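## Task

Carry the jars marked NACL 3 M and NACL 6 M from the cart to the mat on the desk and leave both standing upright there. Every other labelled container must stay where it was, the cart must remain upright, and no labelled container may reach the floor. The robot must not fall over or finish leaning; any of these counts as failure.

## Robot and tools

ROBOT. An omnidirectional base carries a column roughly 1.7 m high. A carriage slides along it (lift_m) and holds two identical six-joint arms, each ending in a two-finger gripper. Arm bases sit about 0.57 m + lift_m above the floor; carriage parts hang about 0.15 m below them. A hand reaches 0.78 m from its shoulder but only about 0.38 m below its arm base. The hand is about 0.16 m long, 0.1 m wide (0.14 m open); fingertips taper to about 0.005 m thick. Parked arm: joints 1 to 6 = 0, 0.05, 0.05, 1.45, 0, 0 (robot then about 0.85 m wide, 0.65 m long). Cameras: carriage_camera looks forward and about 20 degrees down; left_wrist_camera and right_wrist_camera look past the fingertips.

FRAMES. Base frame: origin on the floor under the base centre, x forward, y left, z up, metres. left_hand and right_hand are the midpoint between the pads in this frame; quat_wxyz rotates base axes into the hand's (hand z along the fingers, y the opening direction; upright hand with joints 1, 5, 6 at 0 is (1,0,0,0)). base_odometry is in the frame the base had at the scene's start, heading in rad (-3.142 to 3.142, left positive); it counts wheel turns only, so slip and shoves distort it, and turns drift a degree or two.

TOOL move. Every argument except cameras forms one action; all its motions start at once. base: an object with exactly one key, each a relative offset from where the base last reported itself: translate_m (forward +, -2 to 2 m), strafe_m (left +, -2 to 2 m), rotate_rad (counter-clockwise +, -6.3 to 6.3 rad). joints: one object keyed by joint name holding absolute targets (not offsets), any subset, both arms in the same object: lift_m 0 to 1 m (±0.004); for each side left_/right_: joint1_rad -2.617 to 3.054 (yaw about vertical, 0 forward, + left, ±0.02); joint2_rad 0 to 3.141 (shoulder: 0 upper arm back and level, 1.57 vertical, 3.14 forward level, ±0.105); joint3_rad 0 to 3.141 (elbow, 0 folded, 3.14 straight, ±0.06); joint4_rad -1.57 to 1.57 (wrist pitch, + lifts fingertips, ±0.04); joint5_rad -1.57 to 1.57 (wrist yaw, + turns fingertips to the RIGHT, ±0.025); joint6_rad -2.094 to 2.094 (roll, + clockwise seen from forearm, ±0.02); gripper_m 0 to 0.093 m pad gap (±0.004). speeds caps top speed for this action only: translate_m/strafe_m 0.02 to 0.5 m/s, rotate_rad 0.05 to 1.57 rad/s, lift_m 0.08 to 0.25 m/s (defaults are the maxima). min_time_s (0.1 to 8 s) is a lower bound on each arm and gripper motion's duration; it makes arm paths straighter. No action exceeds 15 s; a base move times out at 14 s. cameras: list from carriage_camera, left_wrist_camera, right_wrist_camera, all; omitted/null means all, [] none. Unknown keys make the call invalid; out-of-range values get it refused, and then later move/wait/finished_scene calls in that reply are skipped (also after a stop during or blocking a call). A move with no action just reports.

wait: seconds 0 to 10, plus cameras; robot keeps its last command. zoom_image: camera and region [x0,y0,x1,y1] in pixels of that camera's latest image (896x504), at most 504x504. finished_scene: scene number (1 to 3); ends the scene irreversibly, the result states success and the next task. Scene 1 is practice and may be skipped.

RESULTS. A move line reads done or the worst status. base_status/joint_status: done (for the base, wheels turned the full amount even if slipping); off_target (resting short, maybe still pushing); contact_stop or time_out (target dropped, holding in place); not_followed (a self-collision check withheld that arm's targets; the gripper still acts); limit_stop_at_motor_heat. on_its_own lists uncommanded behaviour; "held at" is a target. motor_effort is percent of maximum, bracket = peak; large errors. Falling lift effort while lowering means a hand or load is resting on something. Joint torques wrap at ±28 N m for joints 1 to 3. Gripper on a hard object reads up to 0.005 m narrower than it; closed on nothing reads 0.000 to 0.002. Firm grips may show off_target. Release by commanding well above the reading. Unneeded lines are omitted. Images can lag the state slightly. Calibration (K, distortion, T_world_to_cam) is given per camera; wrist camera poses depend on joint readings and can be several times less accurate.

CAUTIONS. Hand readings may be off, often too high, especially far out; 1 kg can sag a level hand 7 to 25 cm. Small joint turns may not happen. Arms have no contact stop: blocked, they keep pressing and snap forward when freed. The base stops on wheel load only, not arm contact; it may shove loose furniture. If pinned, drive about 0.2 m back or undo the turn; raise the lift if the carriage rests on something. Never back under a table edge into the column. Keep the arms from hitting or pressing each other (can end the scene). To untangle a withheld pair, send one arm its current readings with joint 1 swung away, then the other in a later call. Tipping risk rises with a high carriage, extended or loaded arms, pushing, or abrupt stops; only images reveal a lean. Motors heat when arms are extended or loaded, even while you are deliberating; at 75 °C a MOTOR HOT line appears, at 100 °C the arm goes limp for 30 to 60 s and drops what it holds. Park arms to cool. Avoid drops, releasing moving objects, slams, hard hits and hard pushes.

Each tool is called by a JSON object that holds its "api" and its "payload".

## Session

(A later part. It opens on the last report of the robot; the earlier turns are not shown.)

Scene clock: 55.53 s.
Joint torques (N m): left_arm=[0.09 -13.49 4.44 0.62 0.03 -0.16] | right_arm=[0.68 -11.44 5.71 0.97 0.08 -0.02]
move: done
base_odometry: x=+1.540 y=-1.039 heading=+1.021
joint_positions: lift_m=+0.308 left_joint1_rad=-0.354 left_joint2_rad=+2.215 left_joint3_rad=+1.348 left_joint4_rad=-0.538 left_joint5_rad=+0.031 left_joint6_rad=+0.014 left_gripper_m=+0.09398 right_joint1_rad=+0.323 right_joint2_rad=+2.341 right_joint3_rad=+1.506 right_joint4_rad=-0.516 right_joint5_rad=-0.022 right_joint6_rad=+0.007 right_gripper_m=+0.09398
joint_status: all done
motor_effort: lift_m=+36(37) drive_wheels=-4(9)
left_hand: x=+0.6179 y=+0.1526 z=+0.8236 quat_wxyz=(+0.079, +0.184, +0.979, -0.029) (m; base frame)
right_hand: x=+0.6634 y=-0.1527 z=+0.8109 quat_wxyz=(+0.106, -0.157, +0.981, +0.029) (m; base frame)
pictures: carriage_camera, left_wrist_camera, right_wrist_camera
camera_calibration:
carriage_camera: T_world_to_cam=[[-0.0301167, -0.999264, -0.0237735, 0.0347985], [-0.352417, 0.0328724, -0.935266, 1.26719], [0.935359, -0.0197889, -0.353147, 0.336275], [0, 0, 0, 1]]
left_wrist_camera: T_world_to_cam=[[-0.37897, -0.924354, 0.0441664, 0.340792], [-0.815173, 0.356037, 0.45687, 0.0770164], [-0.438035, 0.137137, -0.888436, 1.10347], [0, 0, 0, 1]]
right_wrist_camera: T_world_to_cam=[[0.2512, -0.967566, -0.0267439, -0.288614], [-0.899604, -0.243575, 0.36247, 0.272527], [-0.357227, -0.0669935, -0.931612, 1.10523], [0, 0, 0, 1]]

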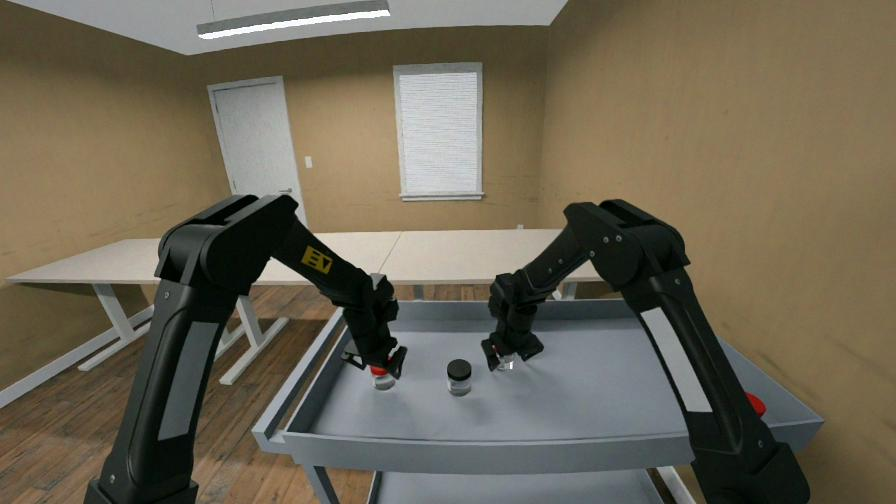

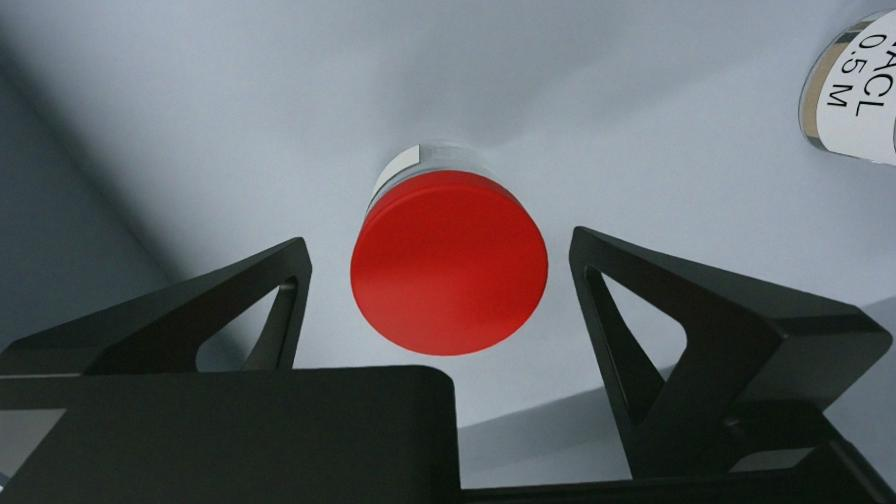

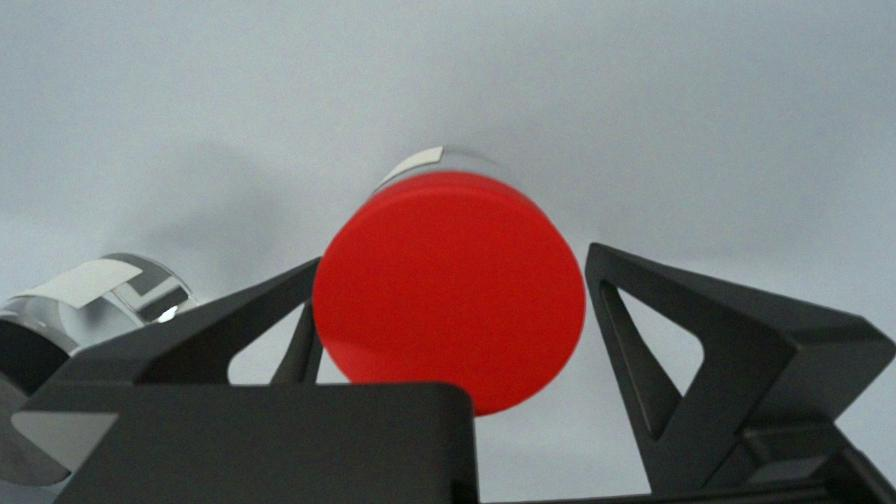

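Good. Grip.

{"api": "move", "payload": {"joints": {"left_gripper_m": 0.056, "right_gripper_m": 0.056}, "min_time_s": 2, "cameras": []}}

{"api": "move", "payload": {"joints": {"left_gripper_m": 0.046, "right_gripper_m": 0.046}, "min_time_s": 2}}

Scene clock: 58.20 s.
Joint torques (N m): left_arm=[0.05 -13.44 4.56 0.6 0.04 -0.16] | right_arm=[0.79 -11.49 5.7 0.96 0.08 -0.01]
move: done
base_odometry: x=+1.540 y=-1.039 heading=+1.021
joint_positions: lift_m=+0.308 left_joint1_rad=-0.354 left_joint2_rad=+2.215 left_joint3_rad=+1.348 left_joint4_rad=-0.538 left_joint5_rad=+0.031 left_joint6_rad=+0.014 left_gripper_m=+0.05617 right_joint1_rad=+0.323 right_joint2_rad=+2.341 right_joint3_rad=+1.506 right_joint4_rad=-0.516 right_joint5_rad=-0.022 right_joint6_rad=+0.007 right_gripper_m=+0.05614
joint_status: all done
motor_effort: lift_m=+36(36) drive_wheels=-4(9)
left_hand: x=+0.6179 y=+0.1526 z=+0.8236 quat_wxyz=(+0.079, +0.184, +0.979, -0.029) (m; base frame)
right_hand: x=+0.6634 y=-0.1527 z=+0.8109 quat_wxyz=(+0.106, -0.158, +0.981, +0.029) (m; base frame)
pictures: none

Scene clock: 60.50 s.
Joint torques (N m): left_arm=[0.03 -13.49 4.55 0.6 0.03 -0.16] | right_arm=[0.77 -11.51 5.67 0.96 0.08 -0.01]
move: off_target
base_odometry: x=+1.540 y=-1.039 heading=+1.021
joint_positions: lift_m=+0.308 left_joint1_rad=-0.354 left_joint2_rad=+2.215 left_joint3_rad=+1.348 left_joint4_rad=-0.538 left_joint5_rad=+0.031 left_joint6_rad=+0.014 left_gripper_m=+0.05415 right_joint1_rad=+0.323 right_joint2_rad=+2.341 right_joint3_rad=+1.506 right_joint4_rad=-0.516 right_joint5_rad=-0.022 right_joint6_rad=+0.007 right_gripper_m=+0.05262
joint_status: left_gripper_m off_target (ended at +0.05417, target +0.04600); right_gripper_m off_target (ended at +0.05264, target +0.04600)
motor_effort: lift_m=+36(37) drive_wheels=-4(4)
left_hand: x=+0.6179 y=+0.1526 z=+0.8236 quat_wxyz=(+0.079, +0.184, +0.979, -0.029) (m; base frame)
right_hand: x=+0.6634 y=-0.1527 z=+0.8109 quat_wxyz=(+0.106, -0.158, +0.981, +0.029) (m; base frame)
pictures: carriage_camera, left_wrist_camera, right_wrist_camera
camera_calibration:
carriage_camera: T_world_to_cam=[[-0.0301167, -0.999264, -0.0237735, 0.0347985], [-0.352417, 0.0328724, -0.935266, 1.26719], [0.935359, -0.0197889, -0.353147, 0.336275], [0, 0, 0, 1]]
left_wrist_camera: T_world_to_cam=[[-0.37897, -0.924354, 0.0441664, 0.340792], [-0.815173, 0.356037, 0.45687, 0.0770164], [-0.438035, 0.137137, -0.888436, 1.10347], [0, 0, 0, 1]]
right_wrist_camera: T_world_to_cam=[[0.251561, -0.967474, -0.0266617, -0.288906], [-0.899526, -0.243882, 0.362457, 0.272438], [-0.35717, -0.0671973, -0.931619, 1.10516], [0, 0, 0, 1]]

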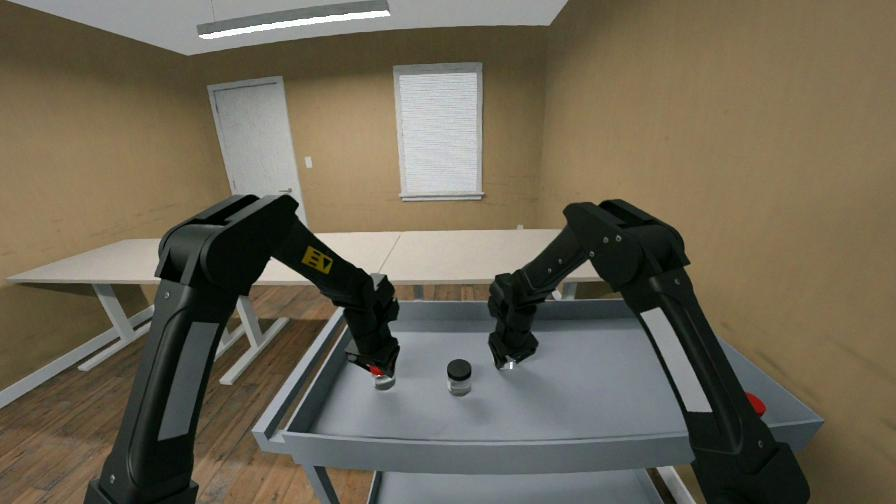

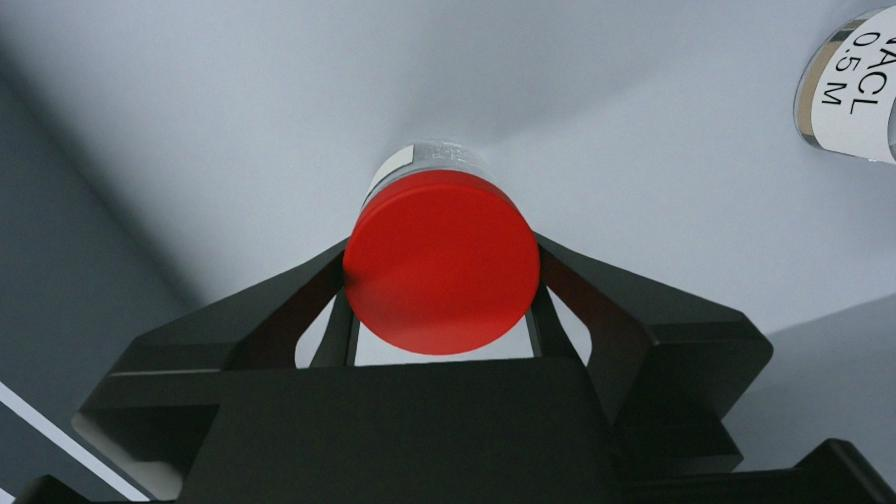

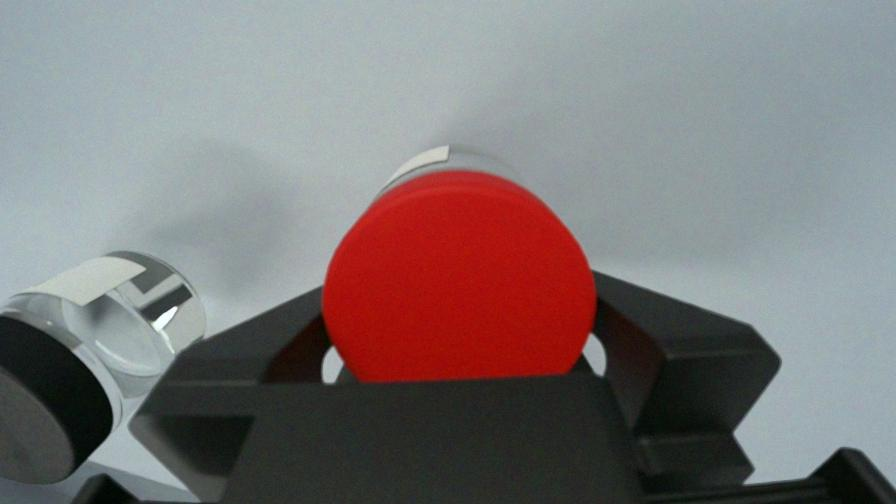

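{"api": "move", "payload": {"joints": {"lift_m": 0.53}, "speeds": {"lift_m": 0.12}, "cameras": ["left_wrist_camera", "right_wrist_camera"]}}

{"api": "move", "payload": {"base": {"translate_m": -0.42}, "speeds": {"translate_m": 0.25}, "cameras": []}}

{"api": "move", "payload": {"base": {"strafe_m": 0.9}, "speeds": {"strafe_m": 0.35}, "joints": {"left_joint1_rad": -0.5, "right_joint1_rad": 0.45}, "min_time_s": 2, "cameras": ["carriage_camera"]}}

Scene clock: 64.87 s.
Joint torques (N m): left_arm=[0.08 -13.87 4.81 0.61 0.03 -0.16] | right_arm=[0.96 -11.88 6 0.99 0.07 -0.01]
move: done
base_odometry: x=+1.540 y=-1.039 heading=+1.021
joint_positions: lift_m=+0.530 left_joint1_rad=-0.353 left_joint2_rad=+2.219 left_joint3_rad=+1.345 left_joint4_rad=-0.542 left_joint5_rad=+0.031 left_joint6_rad=+0.014 left_gripper_m=+0.05415 right_joint1_rad=+0.323 right_joint2_rad=+2.344 right_joint3_rad=+1.503 right_joint4_rad=-0.520 right_joint5_rad=-0.022 right_joint6_rad=+0.007 right_gripper_m=+0.05261
joint_status: all done
motor_effort: lift_m=+43(51) drive_wheels=+9(9)
left_hand: x=+0.6154 y=+0.1537 z=+1.0428 quat_wxyz=(+0.074, +0.183, +0.980, -0.029) (m; base frame)
right_hand: x=+0.6610 y=-0.1535 z=+1.0302 quat_wxyz=(+0.102, -0.158, +0.982, +0.028) (m; base frame)
pictures: left_wrist_camera, right_wrist_camera
camera_calibration:
left_wrist_camera: T_world_to_cam=[[-0.378189, -0.924657, 0.0445278, 0.330365], [-0.81085, 0.354082, 0.465992, -0.0374212], [-0.446649, 0.140128, -0.883668, 1.29679], [0, 0, 0, 1]]
right_wrist_camera: T_world_to_cam=[[0.251323, -0.967554, -0.0260047, -0.283765], [-0.896208, -0.242771, 0.371314, 0.179428], [-0.365579, -0.0700142, -0.928143, 1.31012], [0, 0, 0, 1]]

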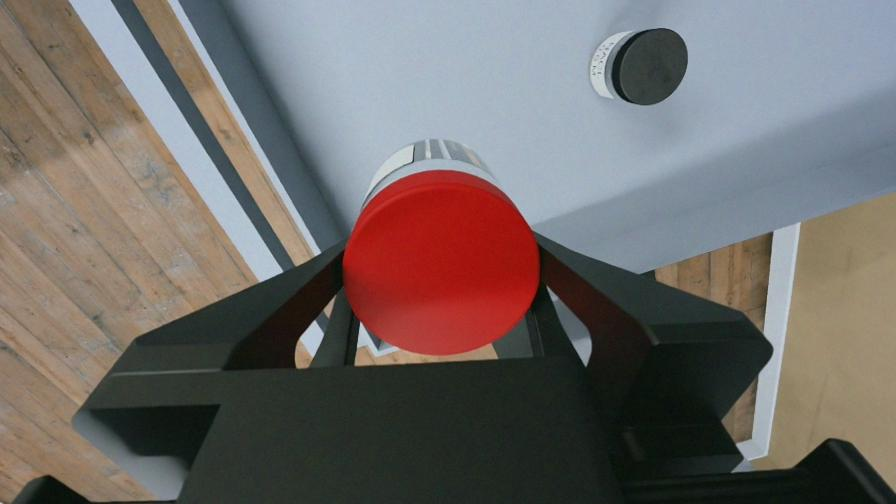

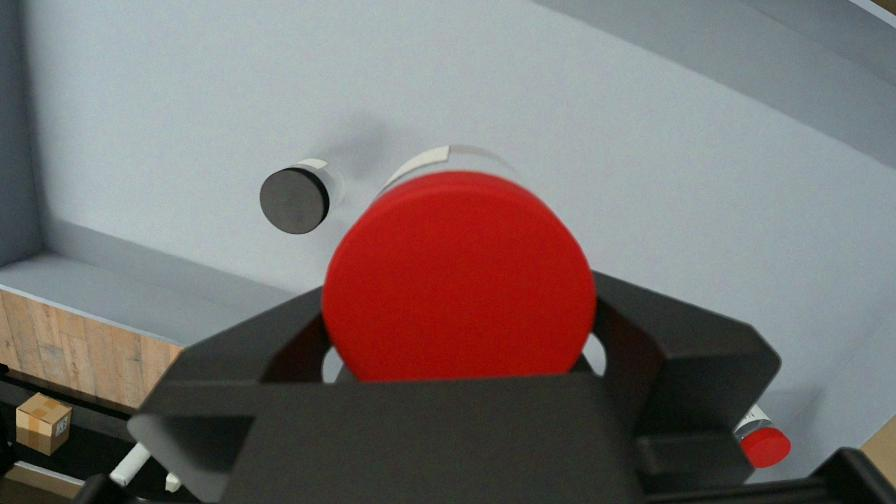

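Scene clock: 67.83 s.
Joint torques (N m): left_arm=[-0.13 -13.56 4.78 0.65 0.03 -0.16] | right_arm=[0.38 -11.69 5.91 1.01 0.08 -0.01]
move: done
base_odometry: x=+1.321 y=-1.397 heading=+1.022
base_status: done
joint_positions: lift_m=+0.530 left_joint1_rad=-0.350 left_joint2_rad=+2.219 left_joint3_rad=+1.345 left_joint4_rad=-0.545 left_joint5_rad=+0.032 left_joint6_rad=+0.014 left_gripper_m=+0.05414 right_joint1_rad=+0.328 right_joint2_rad=+2.344 right_joint3_rad=+1.503 right_joint4_rad=-0.522 right_joint5_rad=-0.022 right_joint6_rad=+0.007 right_gripper_m=+0.05261
motor_effort: lift_m=+42(44) drive_wheels=-5(18)
left_hand: x=+0.6152 y=+0.1551 z=+1.0427 quat_wxyz=(+0.073, +0.182, +0.980, -0.028) (m; base frame)
right_hand: x=+0.6599 y=-0.1516 z=+1.0301 quat_wxyz=(+0.101, -0.160, +0.982, +0.028) (m; base frame)
pictures: none

Scene clock: 72.30 s.
Joint torques (N m): left_arm=[-0.77 -13.81 4.74 0.63 0.03 -0.16] | right_arm=[0.4 -11.74 5.93 0.99 0.07 -0.02]
move: done
base_odometry: x=+0.552 y=-0.928 heading=+1.022
base_status: done
joint_positions: lift_m=+0.530 left_joint1_rad=-0.495 left_joint2_rad=+2.219 left_joint3_rad=+1.345 left_joint4_rad=-0.545 left_joint5_rad=+0.032 left_joint6_rad=+0.014 left_gripper_m=+0.05414 right_joint1_rad=+0.449 right_joint2_rad=+2.344 right_joint3_rad=+1.503 right_joint4_rad=-0.522 right_joint5_rad=-0.022 right_joint6_rad=+0.007 right_gripper_m=+0.05261
joint_status: all done
motor_effort: lift_m=+43(43) drive_wheels=+0(16)
left_hand: x=+0.5896 y=+0.1001 z=+1.0427 quat_wxyz=(+0.070, +0.252, +0.965, -0.034) (m; base frame)
right_hand: x=+0.6383 y=-0.1000 z=+1.0301 quat_wxyz=(+0.099, -0.219, +0.970, +0.034) (m; base frame)
pictures: carriage_camera
camera_calibration:
carriage_camera: T_world_to_cam=[[-0.0301167, -0.999264, -0.0237735, 0.0400627], [-0.352417, 0.0328724, -0.935266, 1.47428], [0.935359, -0.0197889, -0.353147, 0.414473], [0, 0, 0, 1]]

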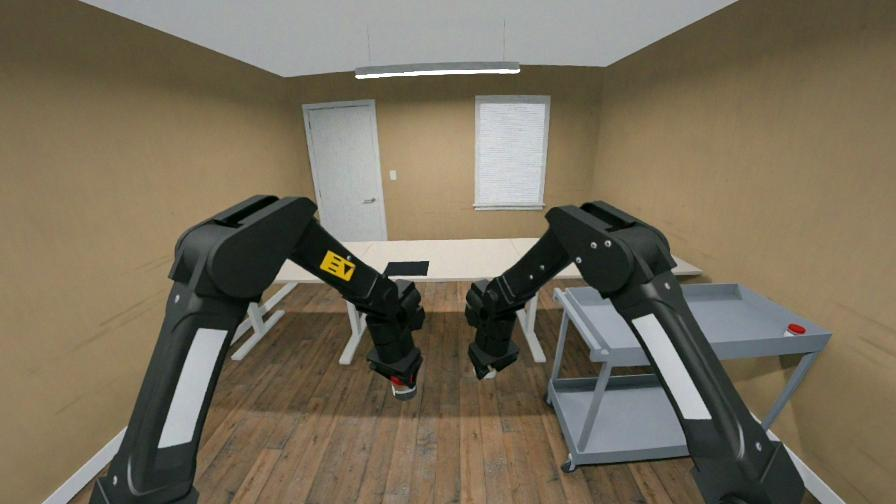

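{"api": "move", "payload": {"base": {"strafe_m": 0.18}, "speeds": {"strafe_m": 0.3}, "cameras": []}}

{"api": "move", "payload": {"base": {"translate_m": 0.75}, "speeds": {"translate_m": 0.3}}}

Scene clock: 75.43 s.
Joint torques (N m): left_arm=[-0.76 -13.83 4.75 0.63 0.02 -0.16] | right_arm=[0.01 -11.74 5.94 1.01 0.08 -0.01]
move: done
base_odometry: x=+0.399 y=-0.834 heading=+1.023
base_status: done
joint_positions: lift_m=+0.530 left_joint1_rad=-0.495 left_joint2_rad=+2.219 left_joint3_rad=+1.345 left_joint4_rad=-0.545 left_joint5_rad=+0.032 left_joint6_rad=+0.014 left_gripper_m=+0.05414 right_joint1_rad=+0.452 right_joint2_rad=+2.344 right_joint3_rad=+1.503 right_joint4_rad=-0.522 right_joint5_rad=-0.022 right_joint6_rad=+0.007 right_gripper_m=+0.05261
motor_effort: lift_m=+43(43) drive_wheels=+0(15)
left_hand: x=+0.5895 y=+0.0999 z=+1.0427 quat_wxyz=(+0.070, +0.252, +0.965, -0.034) (m; base frame)
right_hand: x=+0.6376 y=-0.0988 z=+1.0301 quat_wxyz=(+0.099, -0.220, +0.970, +0.034) (m; base frame)
pictures: none

Scene clock: 79.43 s.
Joint torques (N m): left_arm=[-0.72 -13.94 4.77 0.66 0.03 -0.16] | right_arm=[-0.18 -11.81 5.91 1.03 0.08 -0.02]
move: done
base_odometry: x=+0.789 y=-0.194 heading=+1.023
base_status: done
joint_positions: lift_m=+0.530 left_joint1_rad=-0.497 left_joint2_rad=+2.219 left_joint3_rad=+1.345 left_joint4_rad=-0.545 left_joint5_rad=+0.032 left_joint6_rad=+0.014 left_gripper_m=+0.05414 right_joint1_rad=+0.452 right_joint2_rad=+2.344 right_joint3_rad=+1.503 right_joint4_rad=-0.522 right_joint5_rad=-0.022 right_joint6_rad=+0.007 right_gripper_m=+0.05261
motor_effort: lift_m=+42(43) drive_wheels=-4(21)
left_hand: x=+0.5890 y=+0.0994 z=+1.0426 quat_wxyz=(+0.070, +0.253, +0.964, -0.034) (m; base frame)
right_hand: x=+0.6375 y=-0.0987 z=+1.0301 quat_wxyz=(+0.098, -0.221, +0.970, +0.034) (m; base frame)
pictures: carriage_camera, left_wrist_camera, right_wrist_camera
camera_calibration:
carriage_camera: T_world_to_cam=[[-0.0301167, -0.999264, -0.0237735, 0.0400627], [-0.352417, 0.0328724, -0.935266, 1.47428], [0.935359, -0.0197889, -0.353147, 0.414473], [0, 0, 0, 1]]
left_wrist_camera: T_world_to_cam=[[-0.50606, -0.861319, 0.0450818, 0.338669], [-0.750545, 0.465523, 0.46901, -0.0892498], [-0.424954, 0.203511, -0.882041, 1.27175], [0, 0, 0, 1]]
right_wrist_camera: T_world_to_cam=[[0.373525, -0.92727, -0.0254744, -0.299279], [-0.856875, -0.355426, 0.373414, 0.133363], [-0.35531, -0.117651, -0.927315, 1.29316], [0, 0, 0, 1]]

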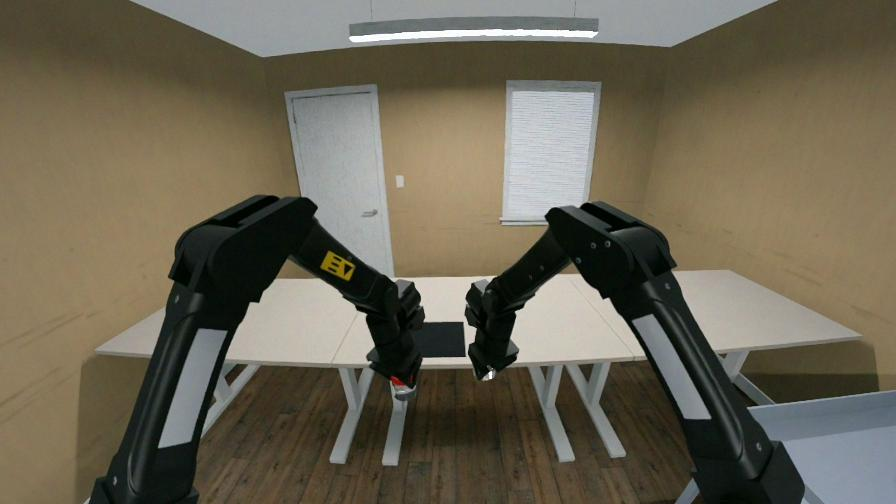

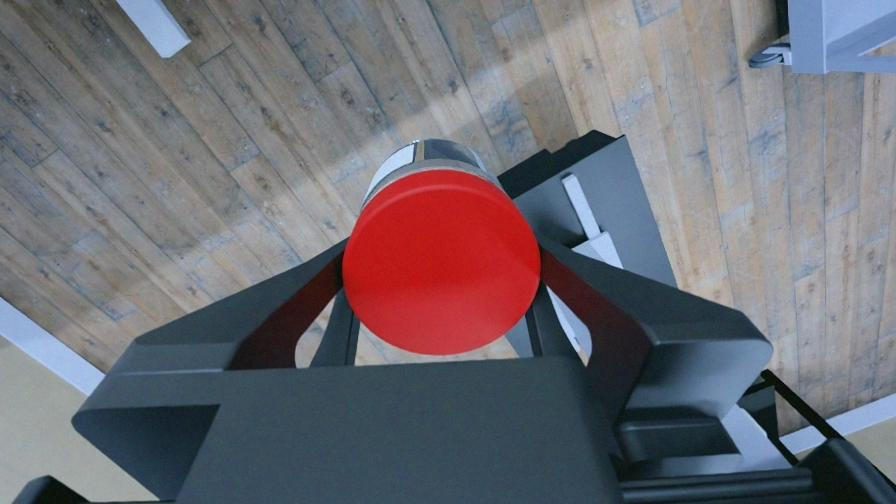

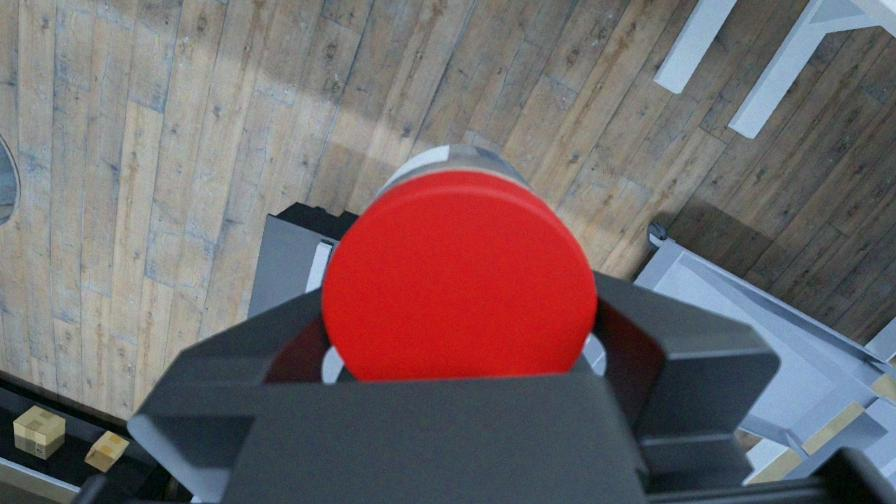

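{"api": "move", "payload": {"base": {"translate_m": 0.27}, "speeds": {"translate_m": 0.15}}}

Scene clock: 82.97 s.
Joint torques (N m): left_arm=[-0.61 -13.79 4.77 0.68 0.03 -0.16] | right_arm=[0.1 -11.77 5.93 1.02 0.08 -0.01]
move: done
base_odometry: x=+0.929 y=+0.037 heading=+1.024
base_status: done
joint_positions: lift_m=+0.530 left_joint1_rad=-0.498 left_joint2_rad=+2.219 left_joint3_rad=+1.345 left_joint4_rad=-0.546 left_joint5_rad=+0.032 left_joint6_rad=+0.014 left_gripper_m=+0.05414 right_joint1_rad=+0.451 right_joint2_rad=+2.344 right_joint3_rad=+1.503 right_joint4_rad=-0.523 right_joint5_rad=-0.022 right_joint6_rad=+0.007 right_gripper_m=+0.05261
motor_effort: lift_m=+42(43) drive_wheels=+8(19)
left_hand: x=+0.5885 y=+0.0990 z=+1.0426 quat_wxyz=(+0.069, +0.254, +0.964, -0.033) (m; base frame)
right_hand: x=+0.6375 y=-0.0990 z=+1.0301 quat_wxyz=(+0.098, -0.220, +0.970, +0.034) (m; base frame)
pictures: carriage_camera, left_wrist_camera, right_wrist_camera
camera_calibration:
carriage_camera: T_world_to_cam=[[-0.0301167, -0.999264, -0.0237735, 0.0400627], [-0.352417, 0.0328724, -0.935266, 1.47428], [0.935359, -0.0197889, -0.353147, 0.414473], [0, 0, 0, 1]]
left_wrist_camera: T_world_to_cam=[[-0.507328, -0.860571, 0.0451211, 0.338653], [-0.749362, 0.466411, 0.470019, -0.0912857], [-0.425529, 0.204642, -0.881502, 1.27122], [0, 0, 0, 1]]
right_wrist_camera: T_world_to_cam=[[0.372877, -0.927522, -0.0258203, -0.298828], [-0.856929, -0.354903, 0.373788, 0.133004], [-0.35586, -0.117251, -0.927155, 1.29335], [0, 0, 0, 1]]

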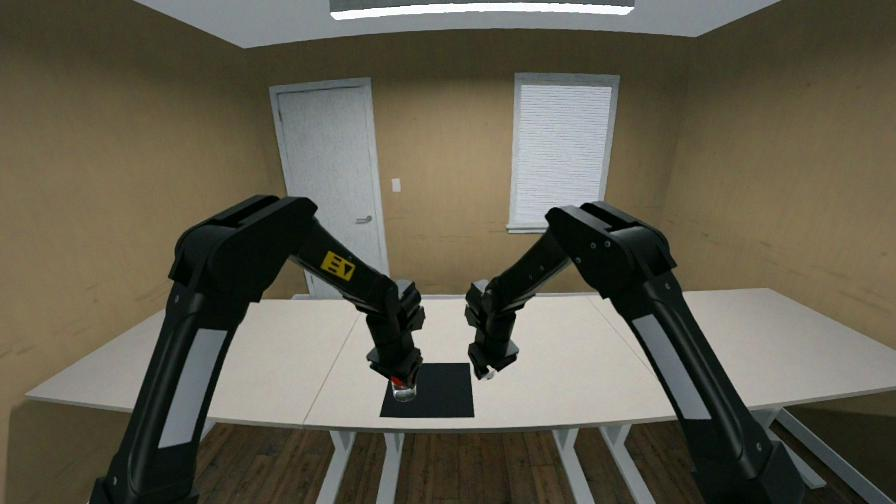

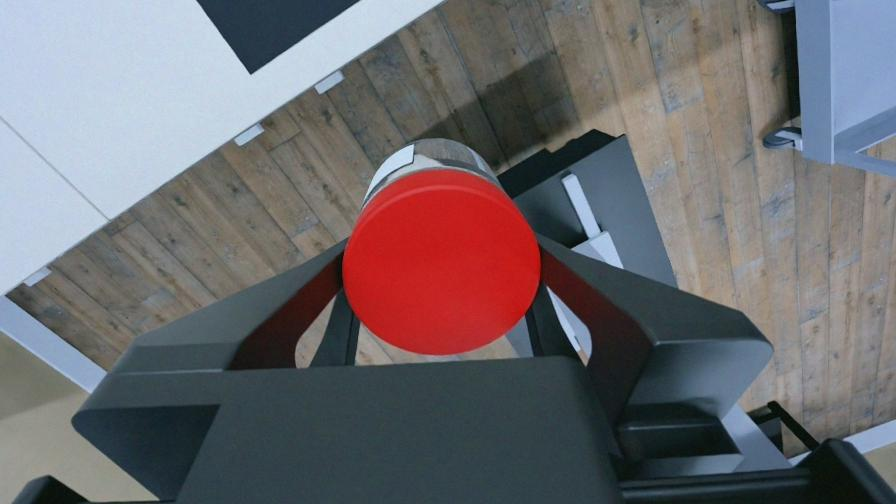

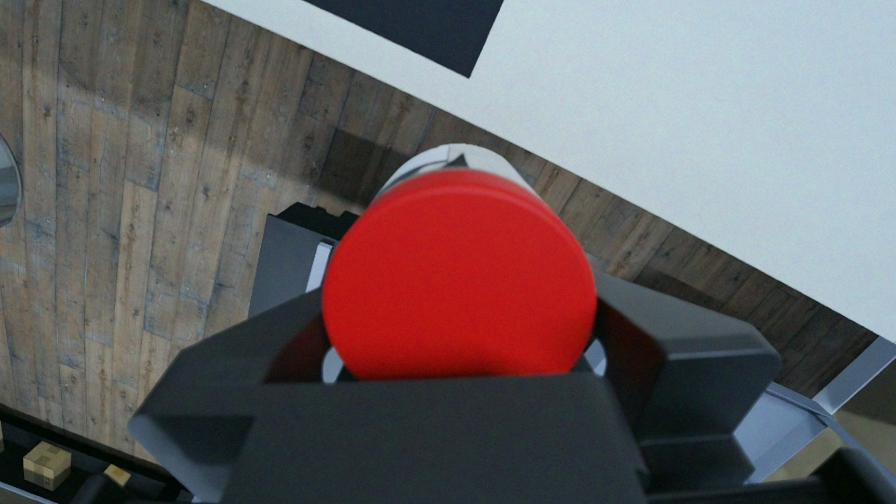

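{"api": "move", "payload": {"base": {"strafe_m": 0.067}, "speeds": {"strafe_m": 0.15}, "cameras": []}}

{"api": "move", "payload": {"base": {"translate_m": 0.2}, "joints": {"lift_m": 0.42}, "speeds": {"translate_m": 0.15}}}

Scene clock: 86.73 s.
Joint torques (N m): left_arm=[-0.81 -13.81 4.81 0.68 0.04 -0.16] | right_arm=[-0.23 -11.74 5.93 1.02 0.08 -0.01]
move: done
base_odometry: x=+0.872 y=+0.072 heading=+1.024
base_status: done
joint_positions: lift_m=+0.530 left_joint1_rad=-0.496 left_joint2_rad=+2.219 left_joint3_rad=+1.345 left_joint4_rad=-0.546 left_joint5_rad=+0.031 left_joint6_rad=+0.014 left_gripper_m=+0.05414 right_joint1_rad=+0.454 right_joint2_rad=+2.344 right_joint3_rad=+1.503 right_joint4_rad=-0.523 right_joint5_rad=-0.022 right_joint6_rad=+0.007 right_gripper_m=+0.05261
motor_effort: lift_m=+42(43) drive_wheels=+0(17)
left_hand: x=+0.5891 y=+0.1000 z=+1.0426 quat_wxyz=(+0.070, +0.252, +0.965, -0.033) (m; base frame)
right_hand: x=+0.6369 y=-0.0976 z=+1.0301 quat_wxyz=(+0.098, -0.222, +0.969, +0.034) (m; base frame)
pictures: none

Scene clock: 89.07 s.
Joint torques (N m): left_arm=[-0.84 -13.74 4.77 0.67 0.04 -0.16] | right_arm=[0.12 -11.7 6 1.04 0.08 -0.01]
move: done
base_odometry: x=+0.976 y=+0.243 heading=+1.024
base_status: done
joint_positions: lift_m=+0.420 left_joint1_rad=-0.498 left_joint2_rad=+2.219 left_joint3_rad=+1.345 left_joint4_rad=-0.547 left_joint5_rad=+0.031 left_joint6_rad=+0.014 left_gripper_m=+0.05414 right_joint1_rad=+0.453 right_joint2_rad=+2.344 right_joint3_rad=+1.502 right_joint4_rad=-0.524 right_joint5_rad=-0.023 right_joint6_rad=+0.007 right_gripper_m=+0.05261
joint_status: all done
motor_effort: lift_m=+36(37) drive_wheels=+8(17)
left_hand: x=+0.5884 y=+0.0995 z=+0.9328 quat_wxyz=(+0.069, +0.253, +0.964, -0.033) (m; base frame)
right_hand: x=+0.6364 y=-0.0986 z=+0.9201 quat_wxyz=(+0.097, -0.221, +0.970, +0.034) (m; base frame)
pictures: carriage_camera, left_wrist_camera, right_wrist_camera
camera_calibration:
carriage_camera: T_world_to_cam=[[-0.0301167, -0.999264, -0.0237735, 0.0374601], [-0.352417, 0.0328724, -0.935266, 1.37189], [0.935359, -0.0197889, -0.353147, 0.375812], [0, 0, 0, 1]]
left_wrist_camera: T_world_to_cam=[[-0.50657, -0.861034, 0.0447968, 0.343884], [-0.749197, 0.465298, 0.471382, -0.0412313], [-0.42672, 0.205226, -0.880791, 1.17426], [0, 0, 0, 1]]
right_wrist_camera: T_world_to_cam=[[0.374712, -0.926768, -0.026304, -0.301538], [-0.85519, -0.356452, 0.376287, 0.169778], [-0.358107, -0.118504, -0.92613, 1.19139], [0, 0, 0, 1]]

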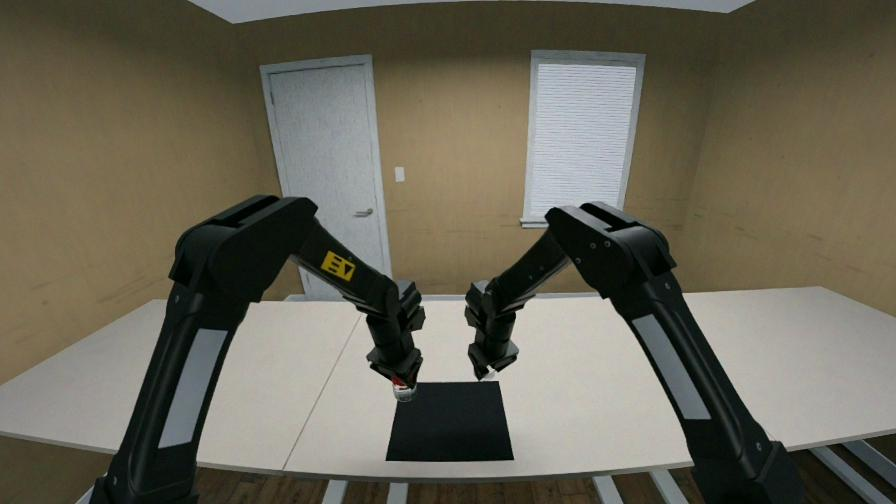

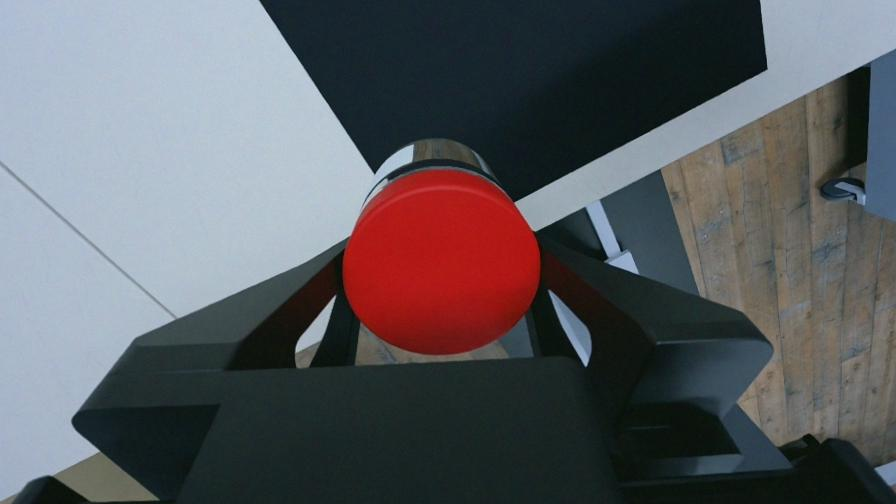

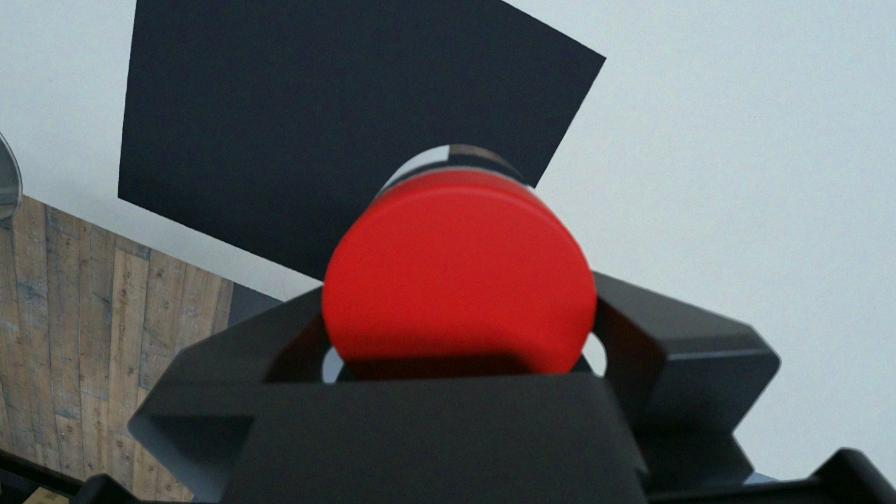

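{"api": "move", "payload": {"joints": {"lift_m": 0.34}, "speeds": {"lift_m": 0.1}, "cameras": ["left_wrist_camera", "carriage_camera"]}}

{"api": "move", "payload": {"joints": {"lift_m": 0.325}, "speeds": {"lift_m": 0.08}, "cameras": ["carriage_camera", "right_wrist_camera"]}}

Scene clock: 92.83 s.
Joint torques (N m): left_arm=[-0.54 -14.06 4.71 0.63 0.03 -0.16] | right_arm=[0.23 -11.74 6 1.02 0.08 -0.01]
move: done
base_odometry: x=+0.976 y=+0.243 heading=+1.024
joint_positions: lift_m=+0.340 left_joint1_rad=-0.498 left_joint2_rad=+2.221 left_joint3_rad=+1.345 left_joint4_rad=-0.546 left_joint5_rad=+0.031 left_joint6_rad=+0.014 left_gripper_m=+0.05414 right_joint1_rad=+0.453 right_joint2_rad=+2.346 right_joint3_rad=+1.502 right_joint4_rad=-0.523 right_joint5_rad=-0.023 right_joint6_rad=+0.007 right_gripper_m=+0.05261
joint_status: all done
motor_effort: lift_m=+38(38) drive_wheels=-3(9)
left_hand: x=+0.5883 y=+0.0996 z=+0.8521 quat_wxyz=(+0.068, +0.253, +0.964, -0.033) (m; base frame)
right_hand: x=+0.6363 y=-0.0986 z=+0.8395 quat_wxyz=(+0.096, -0.221, +0.970, +0.034) (m; base frame)
pictures: carriage_camera, left_wrist_camera
camera_calibration:
carriage_camera: T_world_to_cam=[[-0.0301167, -0.999264, -0.0237735, 0.0355565], [-0.352417, 0.0328724, -0.935266, 1.29701], [0.935359, -0.0197889, -0.353147, 0.347535], [0, 0, 0, 1]]
left_wrist_camera: T_world_to_cam=[[-0.50654, -0.861051, 0.0448229, 0.347456], [-0.748881, 0.465126, 0.472054, -0.00403628], [-0.42731, 0.205547, -0.88043, 1.10319], [0, 0, 0, 1]]

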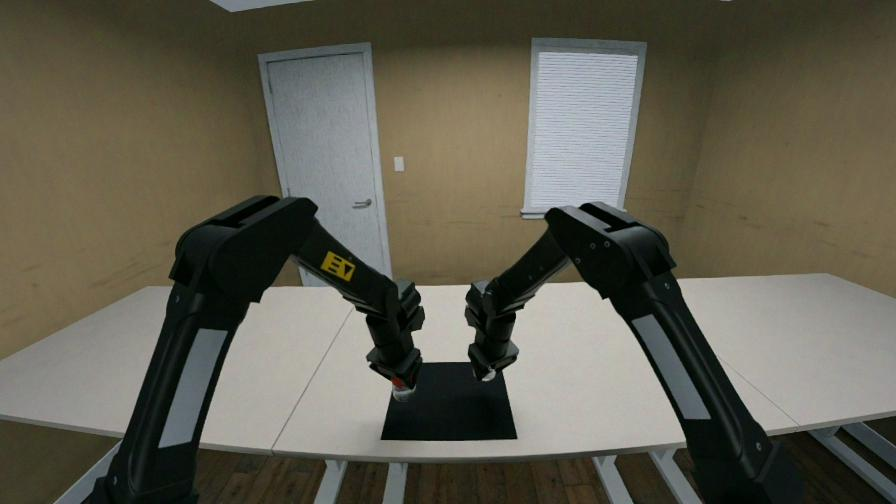

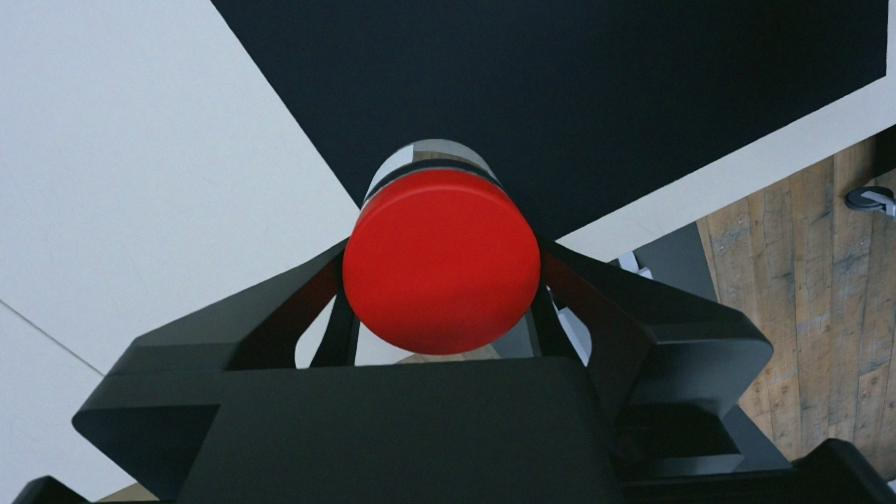

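Scene clock: 93.40 s.
Joint torques (N m): left_arm=[-0.66 -13.97 4.83 0.64 0.03 -0.15] | right_arm=[-0.09 -12 6.06 0.98 0.08 -0.01]
move: done
base_odometry: x=+0.976 y=+0.243 heading=+1.024
joint_positions: lift_m=+0.325 left_joint1_rad=-0.498 left_joint2_rad=+2.221 left_joint3_rad=+1.344 left_joint4_rad=-0.546 left_joint5_rad=+0.031 left_joint6_rad=+0.014 left_gripper_m=+0.05414 right_joint1_rad=+0.453 right_joint2_rad=+2.346 right_joint3_rad=+1.502 right_joint4_rad=-0.523 right_joint5_rad=-0.023 right_joint6_rad=+0.007 right_gripper_m=+0.05261
joint_status: all done
motor_effort: lift_m=+36(37) drive_wheels=-3(8)
left_hand: x=+0.5880 y=+0.0997 z=+0.8370 quat_wxyz=(+0.068, +0.253, +0.964, -0.033) (m; base frame)
right_hand: x=+0.6362 y=-0.0987 z=+0.8245 quat_wxyz=(+0.096, -0.221, +0.970, +0.034) (m; base frame)
pictures: carriage_camera, right_wrist_camera
camera_calibration:
carriage_camera: T_world_to_cam=[[-0.0301167, -0.999264, -0.0237735, 0.0352023], [-0.352417, 0.0328724, -0.935266, 1.28307], [0.935359, -0.0197889, -0.353147, 0.342274], [0, 0, 0, 1]]
right_wrist_camera: T_world_to_cam=[[0.374685, -0.926781, -0.0262255, -0.304116], [-0.854802, -0.356263, 0.377345, 0.204469], [-0.35906, -0.118968, -0.925701, 1.10296], [0, 0, 0, 1]]

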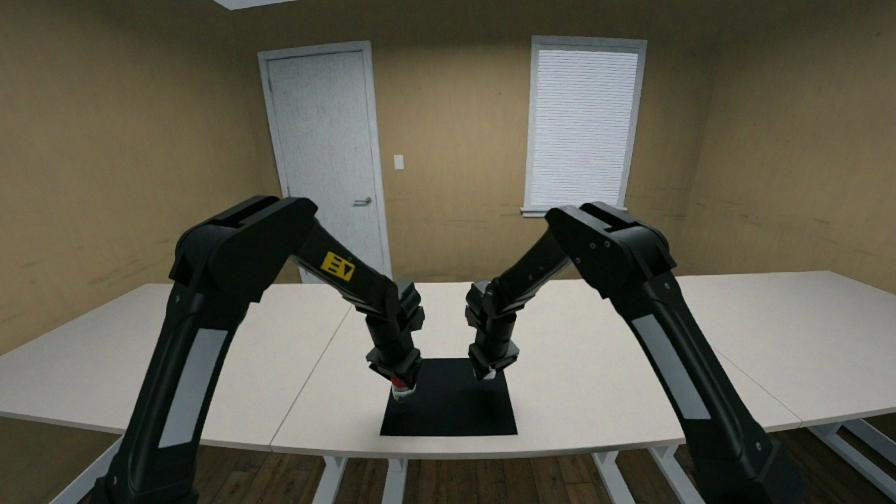

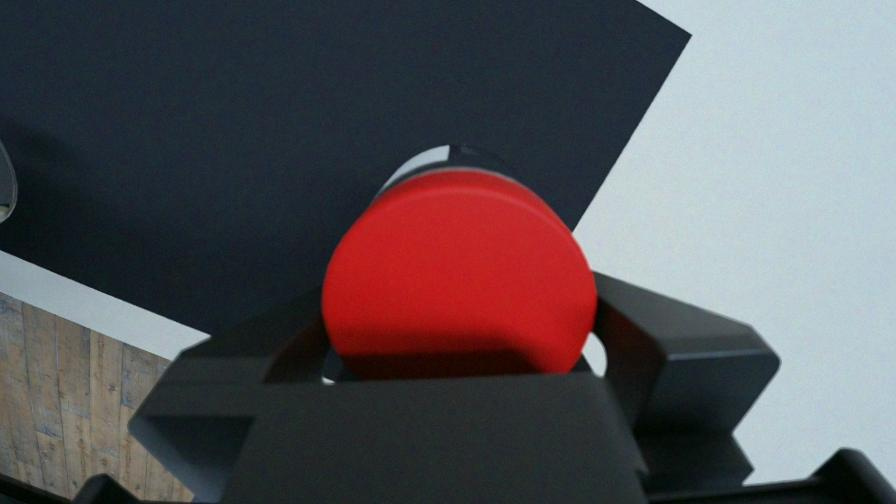

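{"api": "move", "payload": {"joints": {"lift_m": 0.316}, "speeds": {"lift_m": 0.08}, "cameras": []}}

{"api": "move", "payload": {"joints": {"lift_m": 0.308}, "speeds": {"lift_m": 0.08}, "cameras": ["right_wrist_camera"]}}

Scene clock: 94.53 s.
Joint torques (N m): left_arm=[-0.81 -14.15 4.85 0.63 -0.02 -0.16] | right_arm=[-0.21 -12.08 6.06 1 0.08 0]
move: done
base_odometry: x=+0.976 y=+0.243 heading=+1.024
joint_positions: lift_m=+0.316 left_joint1_rad=-0.498 left_joint2_rad=+2.222 left_joint3_rad=+1.344 left_joint4_rad=-0.546 left_joint5_rad=+0.031 left_joint6_rad=+0.014 left_gripper_m=+0.05414 right_joint1_rad=+0.453 right_joint2_rad=+2.347 right_joint3_rad=+1.501 right_joint4_rad=-0.522 right_joint5_rad=-0.023 right_joint6_rad=+0.007 right_gripper_m=+0.05261
joint_status: all done
motor_effort: lift_m=+37(38) drive_wheels=-4(10)
left_hand: x=+0.5879 y=+0.0998 z=+0.8276 quat_wxyz=(+0.068, +0.253, +0.964, -0.033) (m; base frame)
right_hand: x=+0.6360 y=-0.0988 z=+0.8148 quat_wxyz=(+0.096, -0.221, +0.970, +0.034) (m; base frame)
pictures: none

Scene clock: 95.23 s.
Joint torques (N m): left_arm=[-0.58 -14.43 4.82 0.63 0.03 -0.16] | right_arm=[-0.06 -12.22 6.15 1 0.08 -0.01]
move: done
base_odometry: x=+0.976 y=+0.243 heading=+1.024
joint_positions: lift_m=+0.308 left_joint1_rad=-0.498 left_joint2_rad=+2.224 left_joint3_rad=+1.344 left_joint4_rad=-0.546 left_joint5_rad=+0.031 left_joint6_rad=+0.014 left_gripper_m=+0.05414 right_joint1_rad=+0.453 right_joint2_rad=+2.349 right_joint3_rad=+1.500 right_joint4_rad=-0.523 right_joint5_rad=-0.023 right_joint6_rad=+0.007 right_gripper_m=+0.05261
joint_status: all done
motor_effort: lift_m=+37(39) drive_wheels=-3(10)
left_hand: x=+0.5876 y=+0.1000 z=+0.8189 quat_wxyz=(+0.067, +0.253, +0.965, -0.033) (m; base frame)
right_hand: x=+0.6351 y=-0.0992 z=+0.8057 quat_wxyz=(+0.094, -0.221, +0.970, +0.034) (m; base frame)
pictures: right_wrist_camera
camera_calibration:
right_wrist_camera: T_world_to_cam=[[0.374587, -0.926829, -0.0259371, -0.304866], [-0.853371, -0.355567, 0.381222, 0.206458], [-0.36255, -0.120667, -0.92412, 1.08591], [0, 0, 0, 1]]

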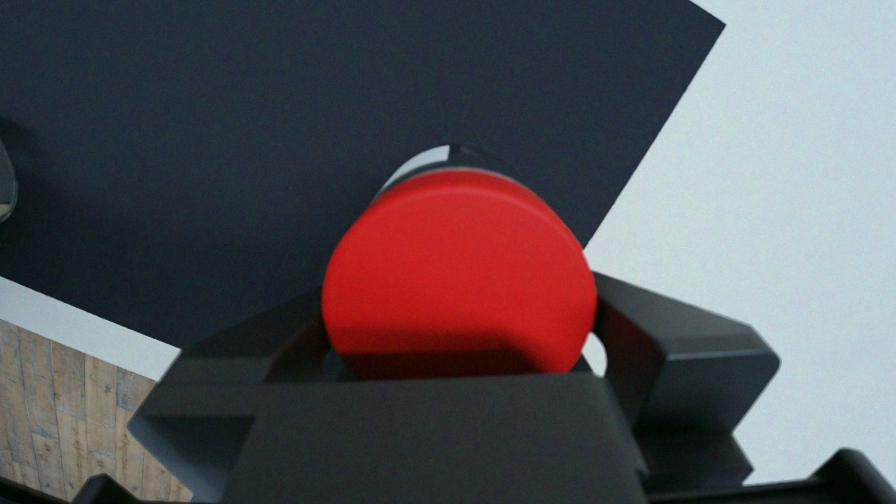

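{"api": "move", "payload": {"joints": {"lift_m": 0.3}, "speeds": {"lift_m": 0.08}, "cameras": []}}

{"api": "move", "payload": {"joints": {"lift_m": 0.293}, "speeds": {"lift_m": 0.08}, "cameras": []}}

Scene clock: 98.53 s.
Joint torques (N m): left_arm=[-0.83 -14.35 4.93 0.61 0.04 -0.16] | right_arm=[-0.29 -12.19 6.24 1 0.08 0]
move: done
base_odometry: x=+0.976 y=+0.243 heading=+1.024
joint_positions: lift_m=+0.300 left_joint1_rad=-0.498 left_joint2_rad=+2.224 left_joint3_rad=+1.343 left_joint4_rad=-0.546 left_joint5_rad=+0.031 left_joint6_rad=+0.014 left_gripper_m=+0.05414 right_joint1_rad=+0.453 right_joint2_rad=+2.350 right_joint3_rad=+1.499 right_joint4_rad=-0.523 right_joint5_rad=-0.023 right_joint6_rad=+0.007 right_gripper_m=+0.05261
joint_status: all done
motor_effort: lift_m=+37(37) drive_wheels=-4(10)
left_hand: x=+0.5870 y=+0.1003 z=+0.8102 quat_wxyz=(+0.066, +0.253, +0.965, -0.032) (m; base frame)
right_hand: x=+0.6346 y=-0.0995 z=+0.7970 quat_wxyz=(+0.093, -0.221, +0.970, +0.033) (m; base frame)
pictures: none

Scene clock: 99.20 s.
Joint torques (N m): left_arm=[-0.76 -14.43 4.96 0.62 0.05 -0.16] | right_arm=[-0.16 -12.16 6.26 0.99 0.08 0]
move: done
base_odometry: x=+0.976 y=+0.243 heading=+1.024
joint_positions: lift_m=+0.293 left_joint1_rad=-0.498 left_joint2_rad=+2.226 left_joint3_rad=+1.343 left_joint4_rad=-0.545 left_joint5_rad=+0.031 left_joint6_rad=+0.014 left_gripper_m=+0.05414 right_joint1_rad=+0.453 right_joint2_rad=+2.351 right_joint3_rad=+1.499 right_joint4_rad=-0.523 right_joint5_rad=-0.023 right_joint6_rad=+0.007 right_gripper_m=+0.05261
joint_status: all done
motor_effort: lift_m=+36(38) drive_wheels=-3(10)
left_hand: x=+0.5868 y=+0.1004 z=+0.8026 quat_wxyz=(+0.065, +0.253, +0.965, -0.032) (m; base frame)
right_hand: x=+0.6343 y=-0.0996 z=+0.7894 quat_wxyz=(+0.093, -0.221, +0.970, +0.033) (m; base frame)
pictures: none


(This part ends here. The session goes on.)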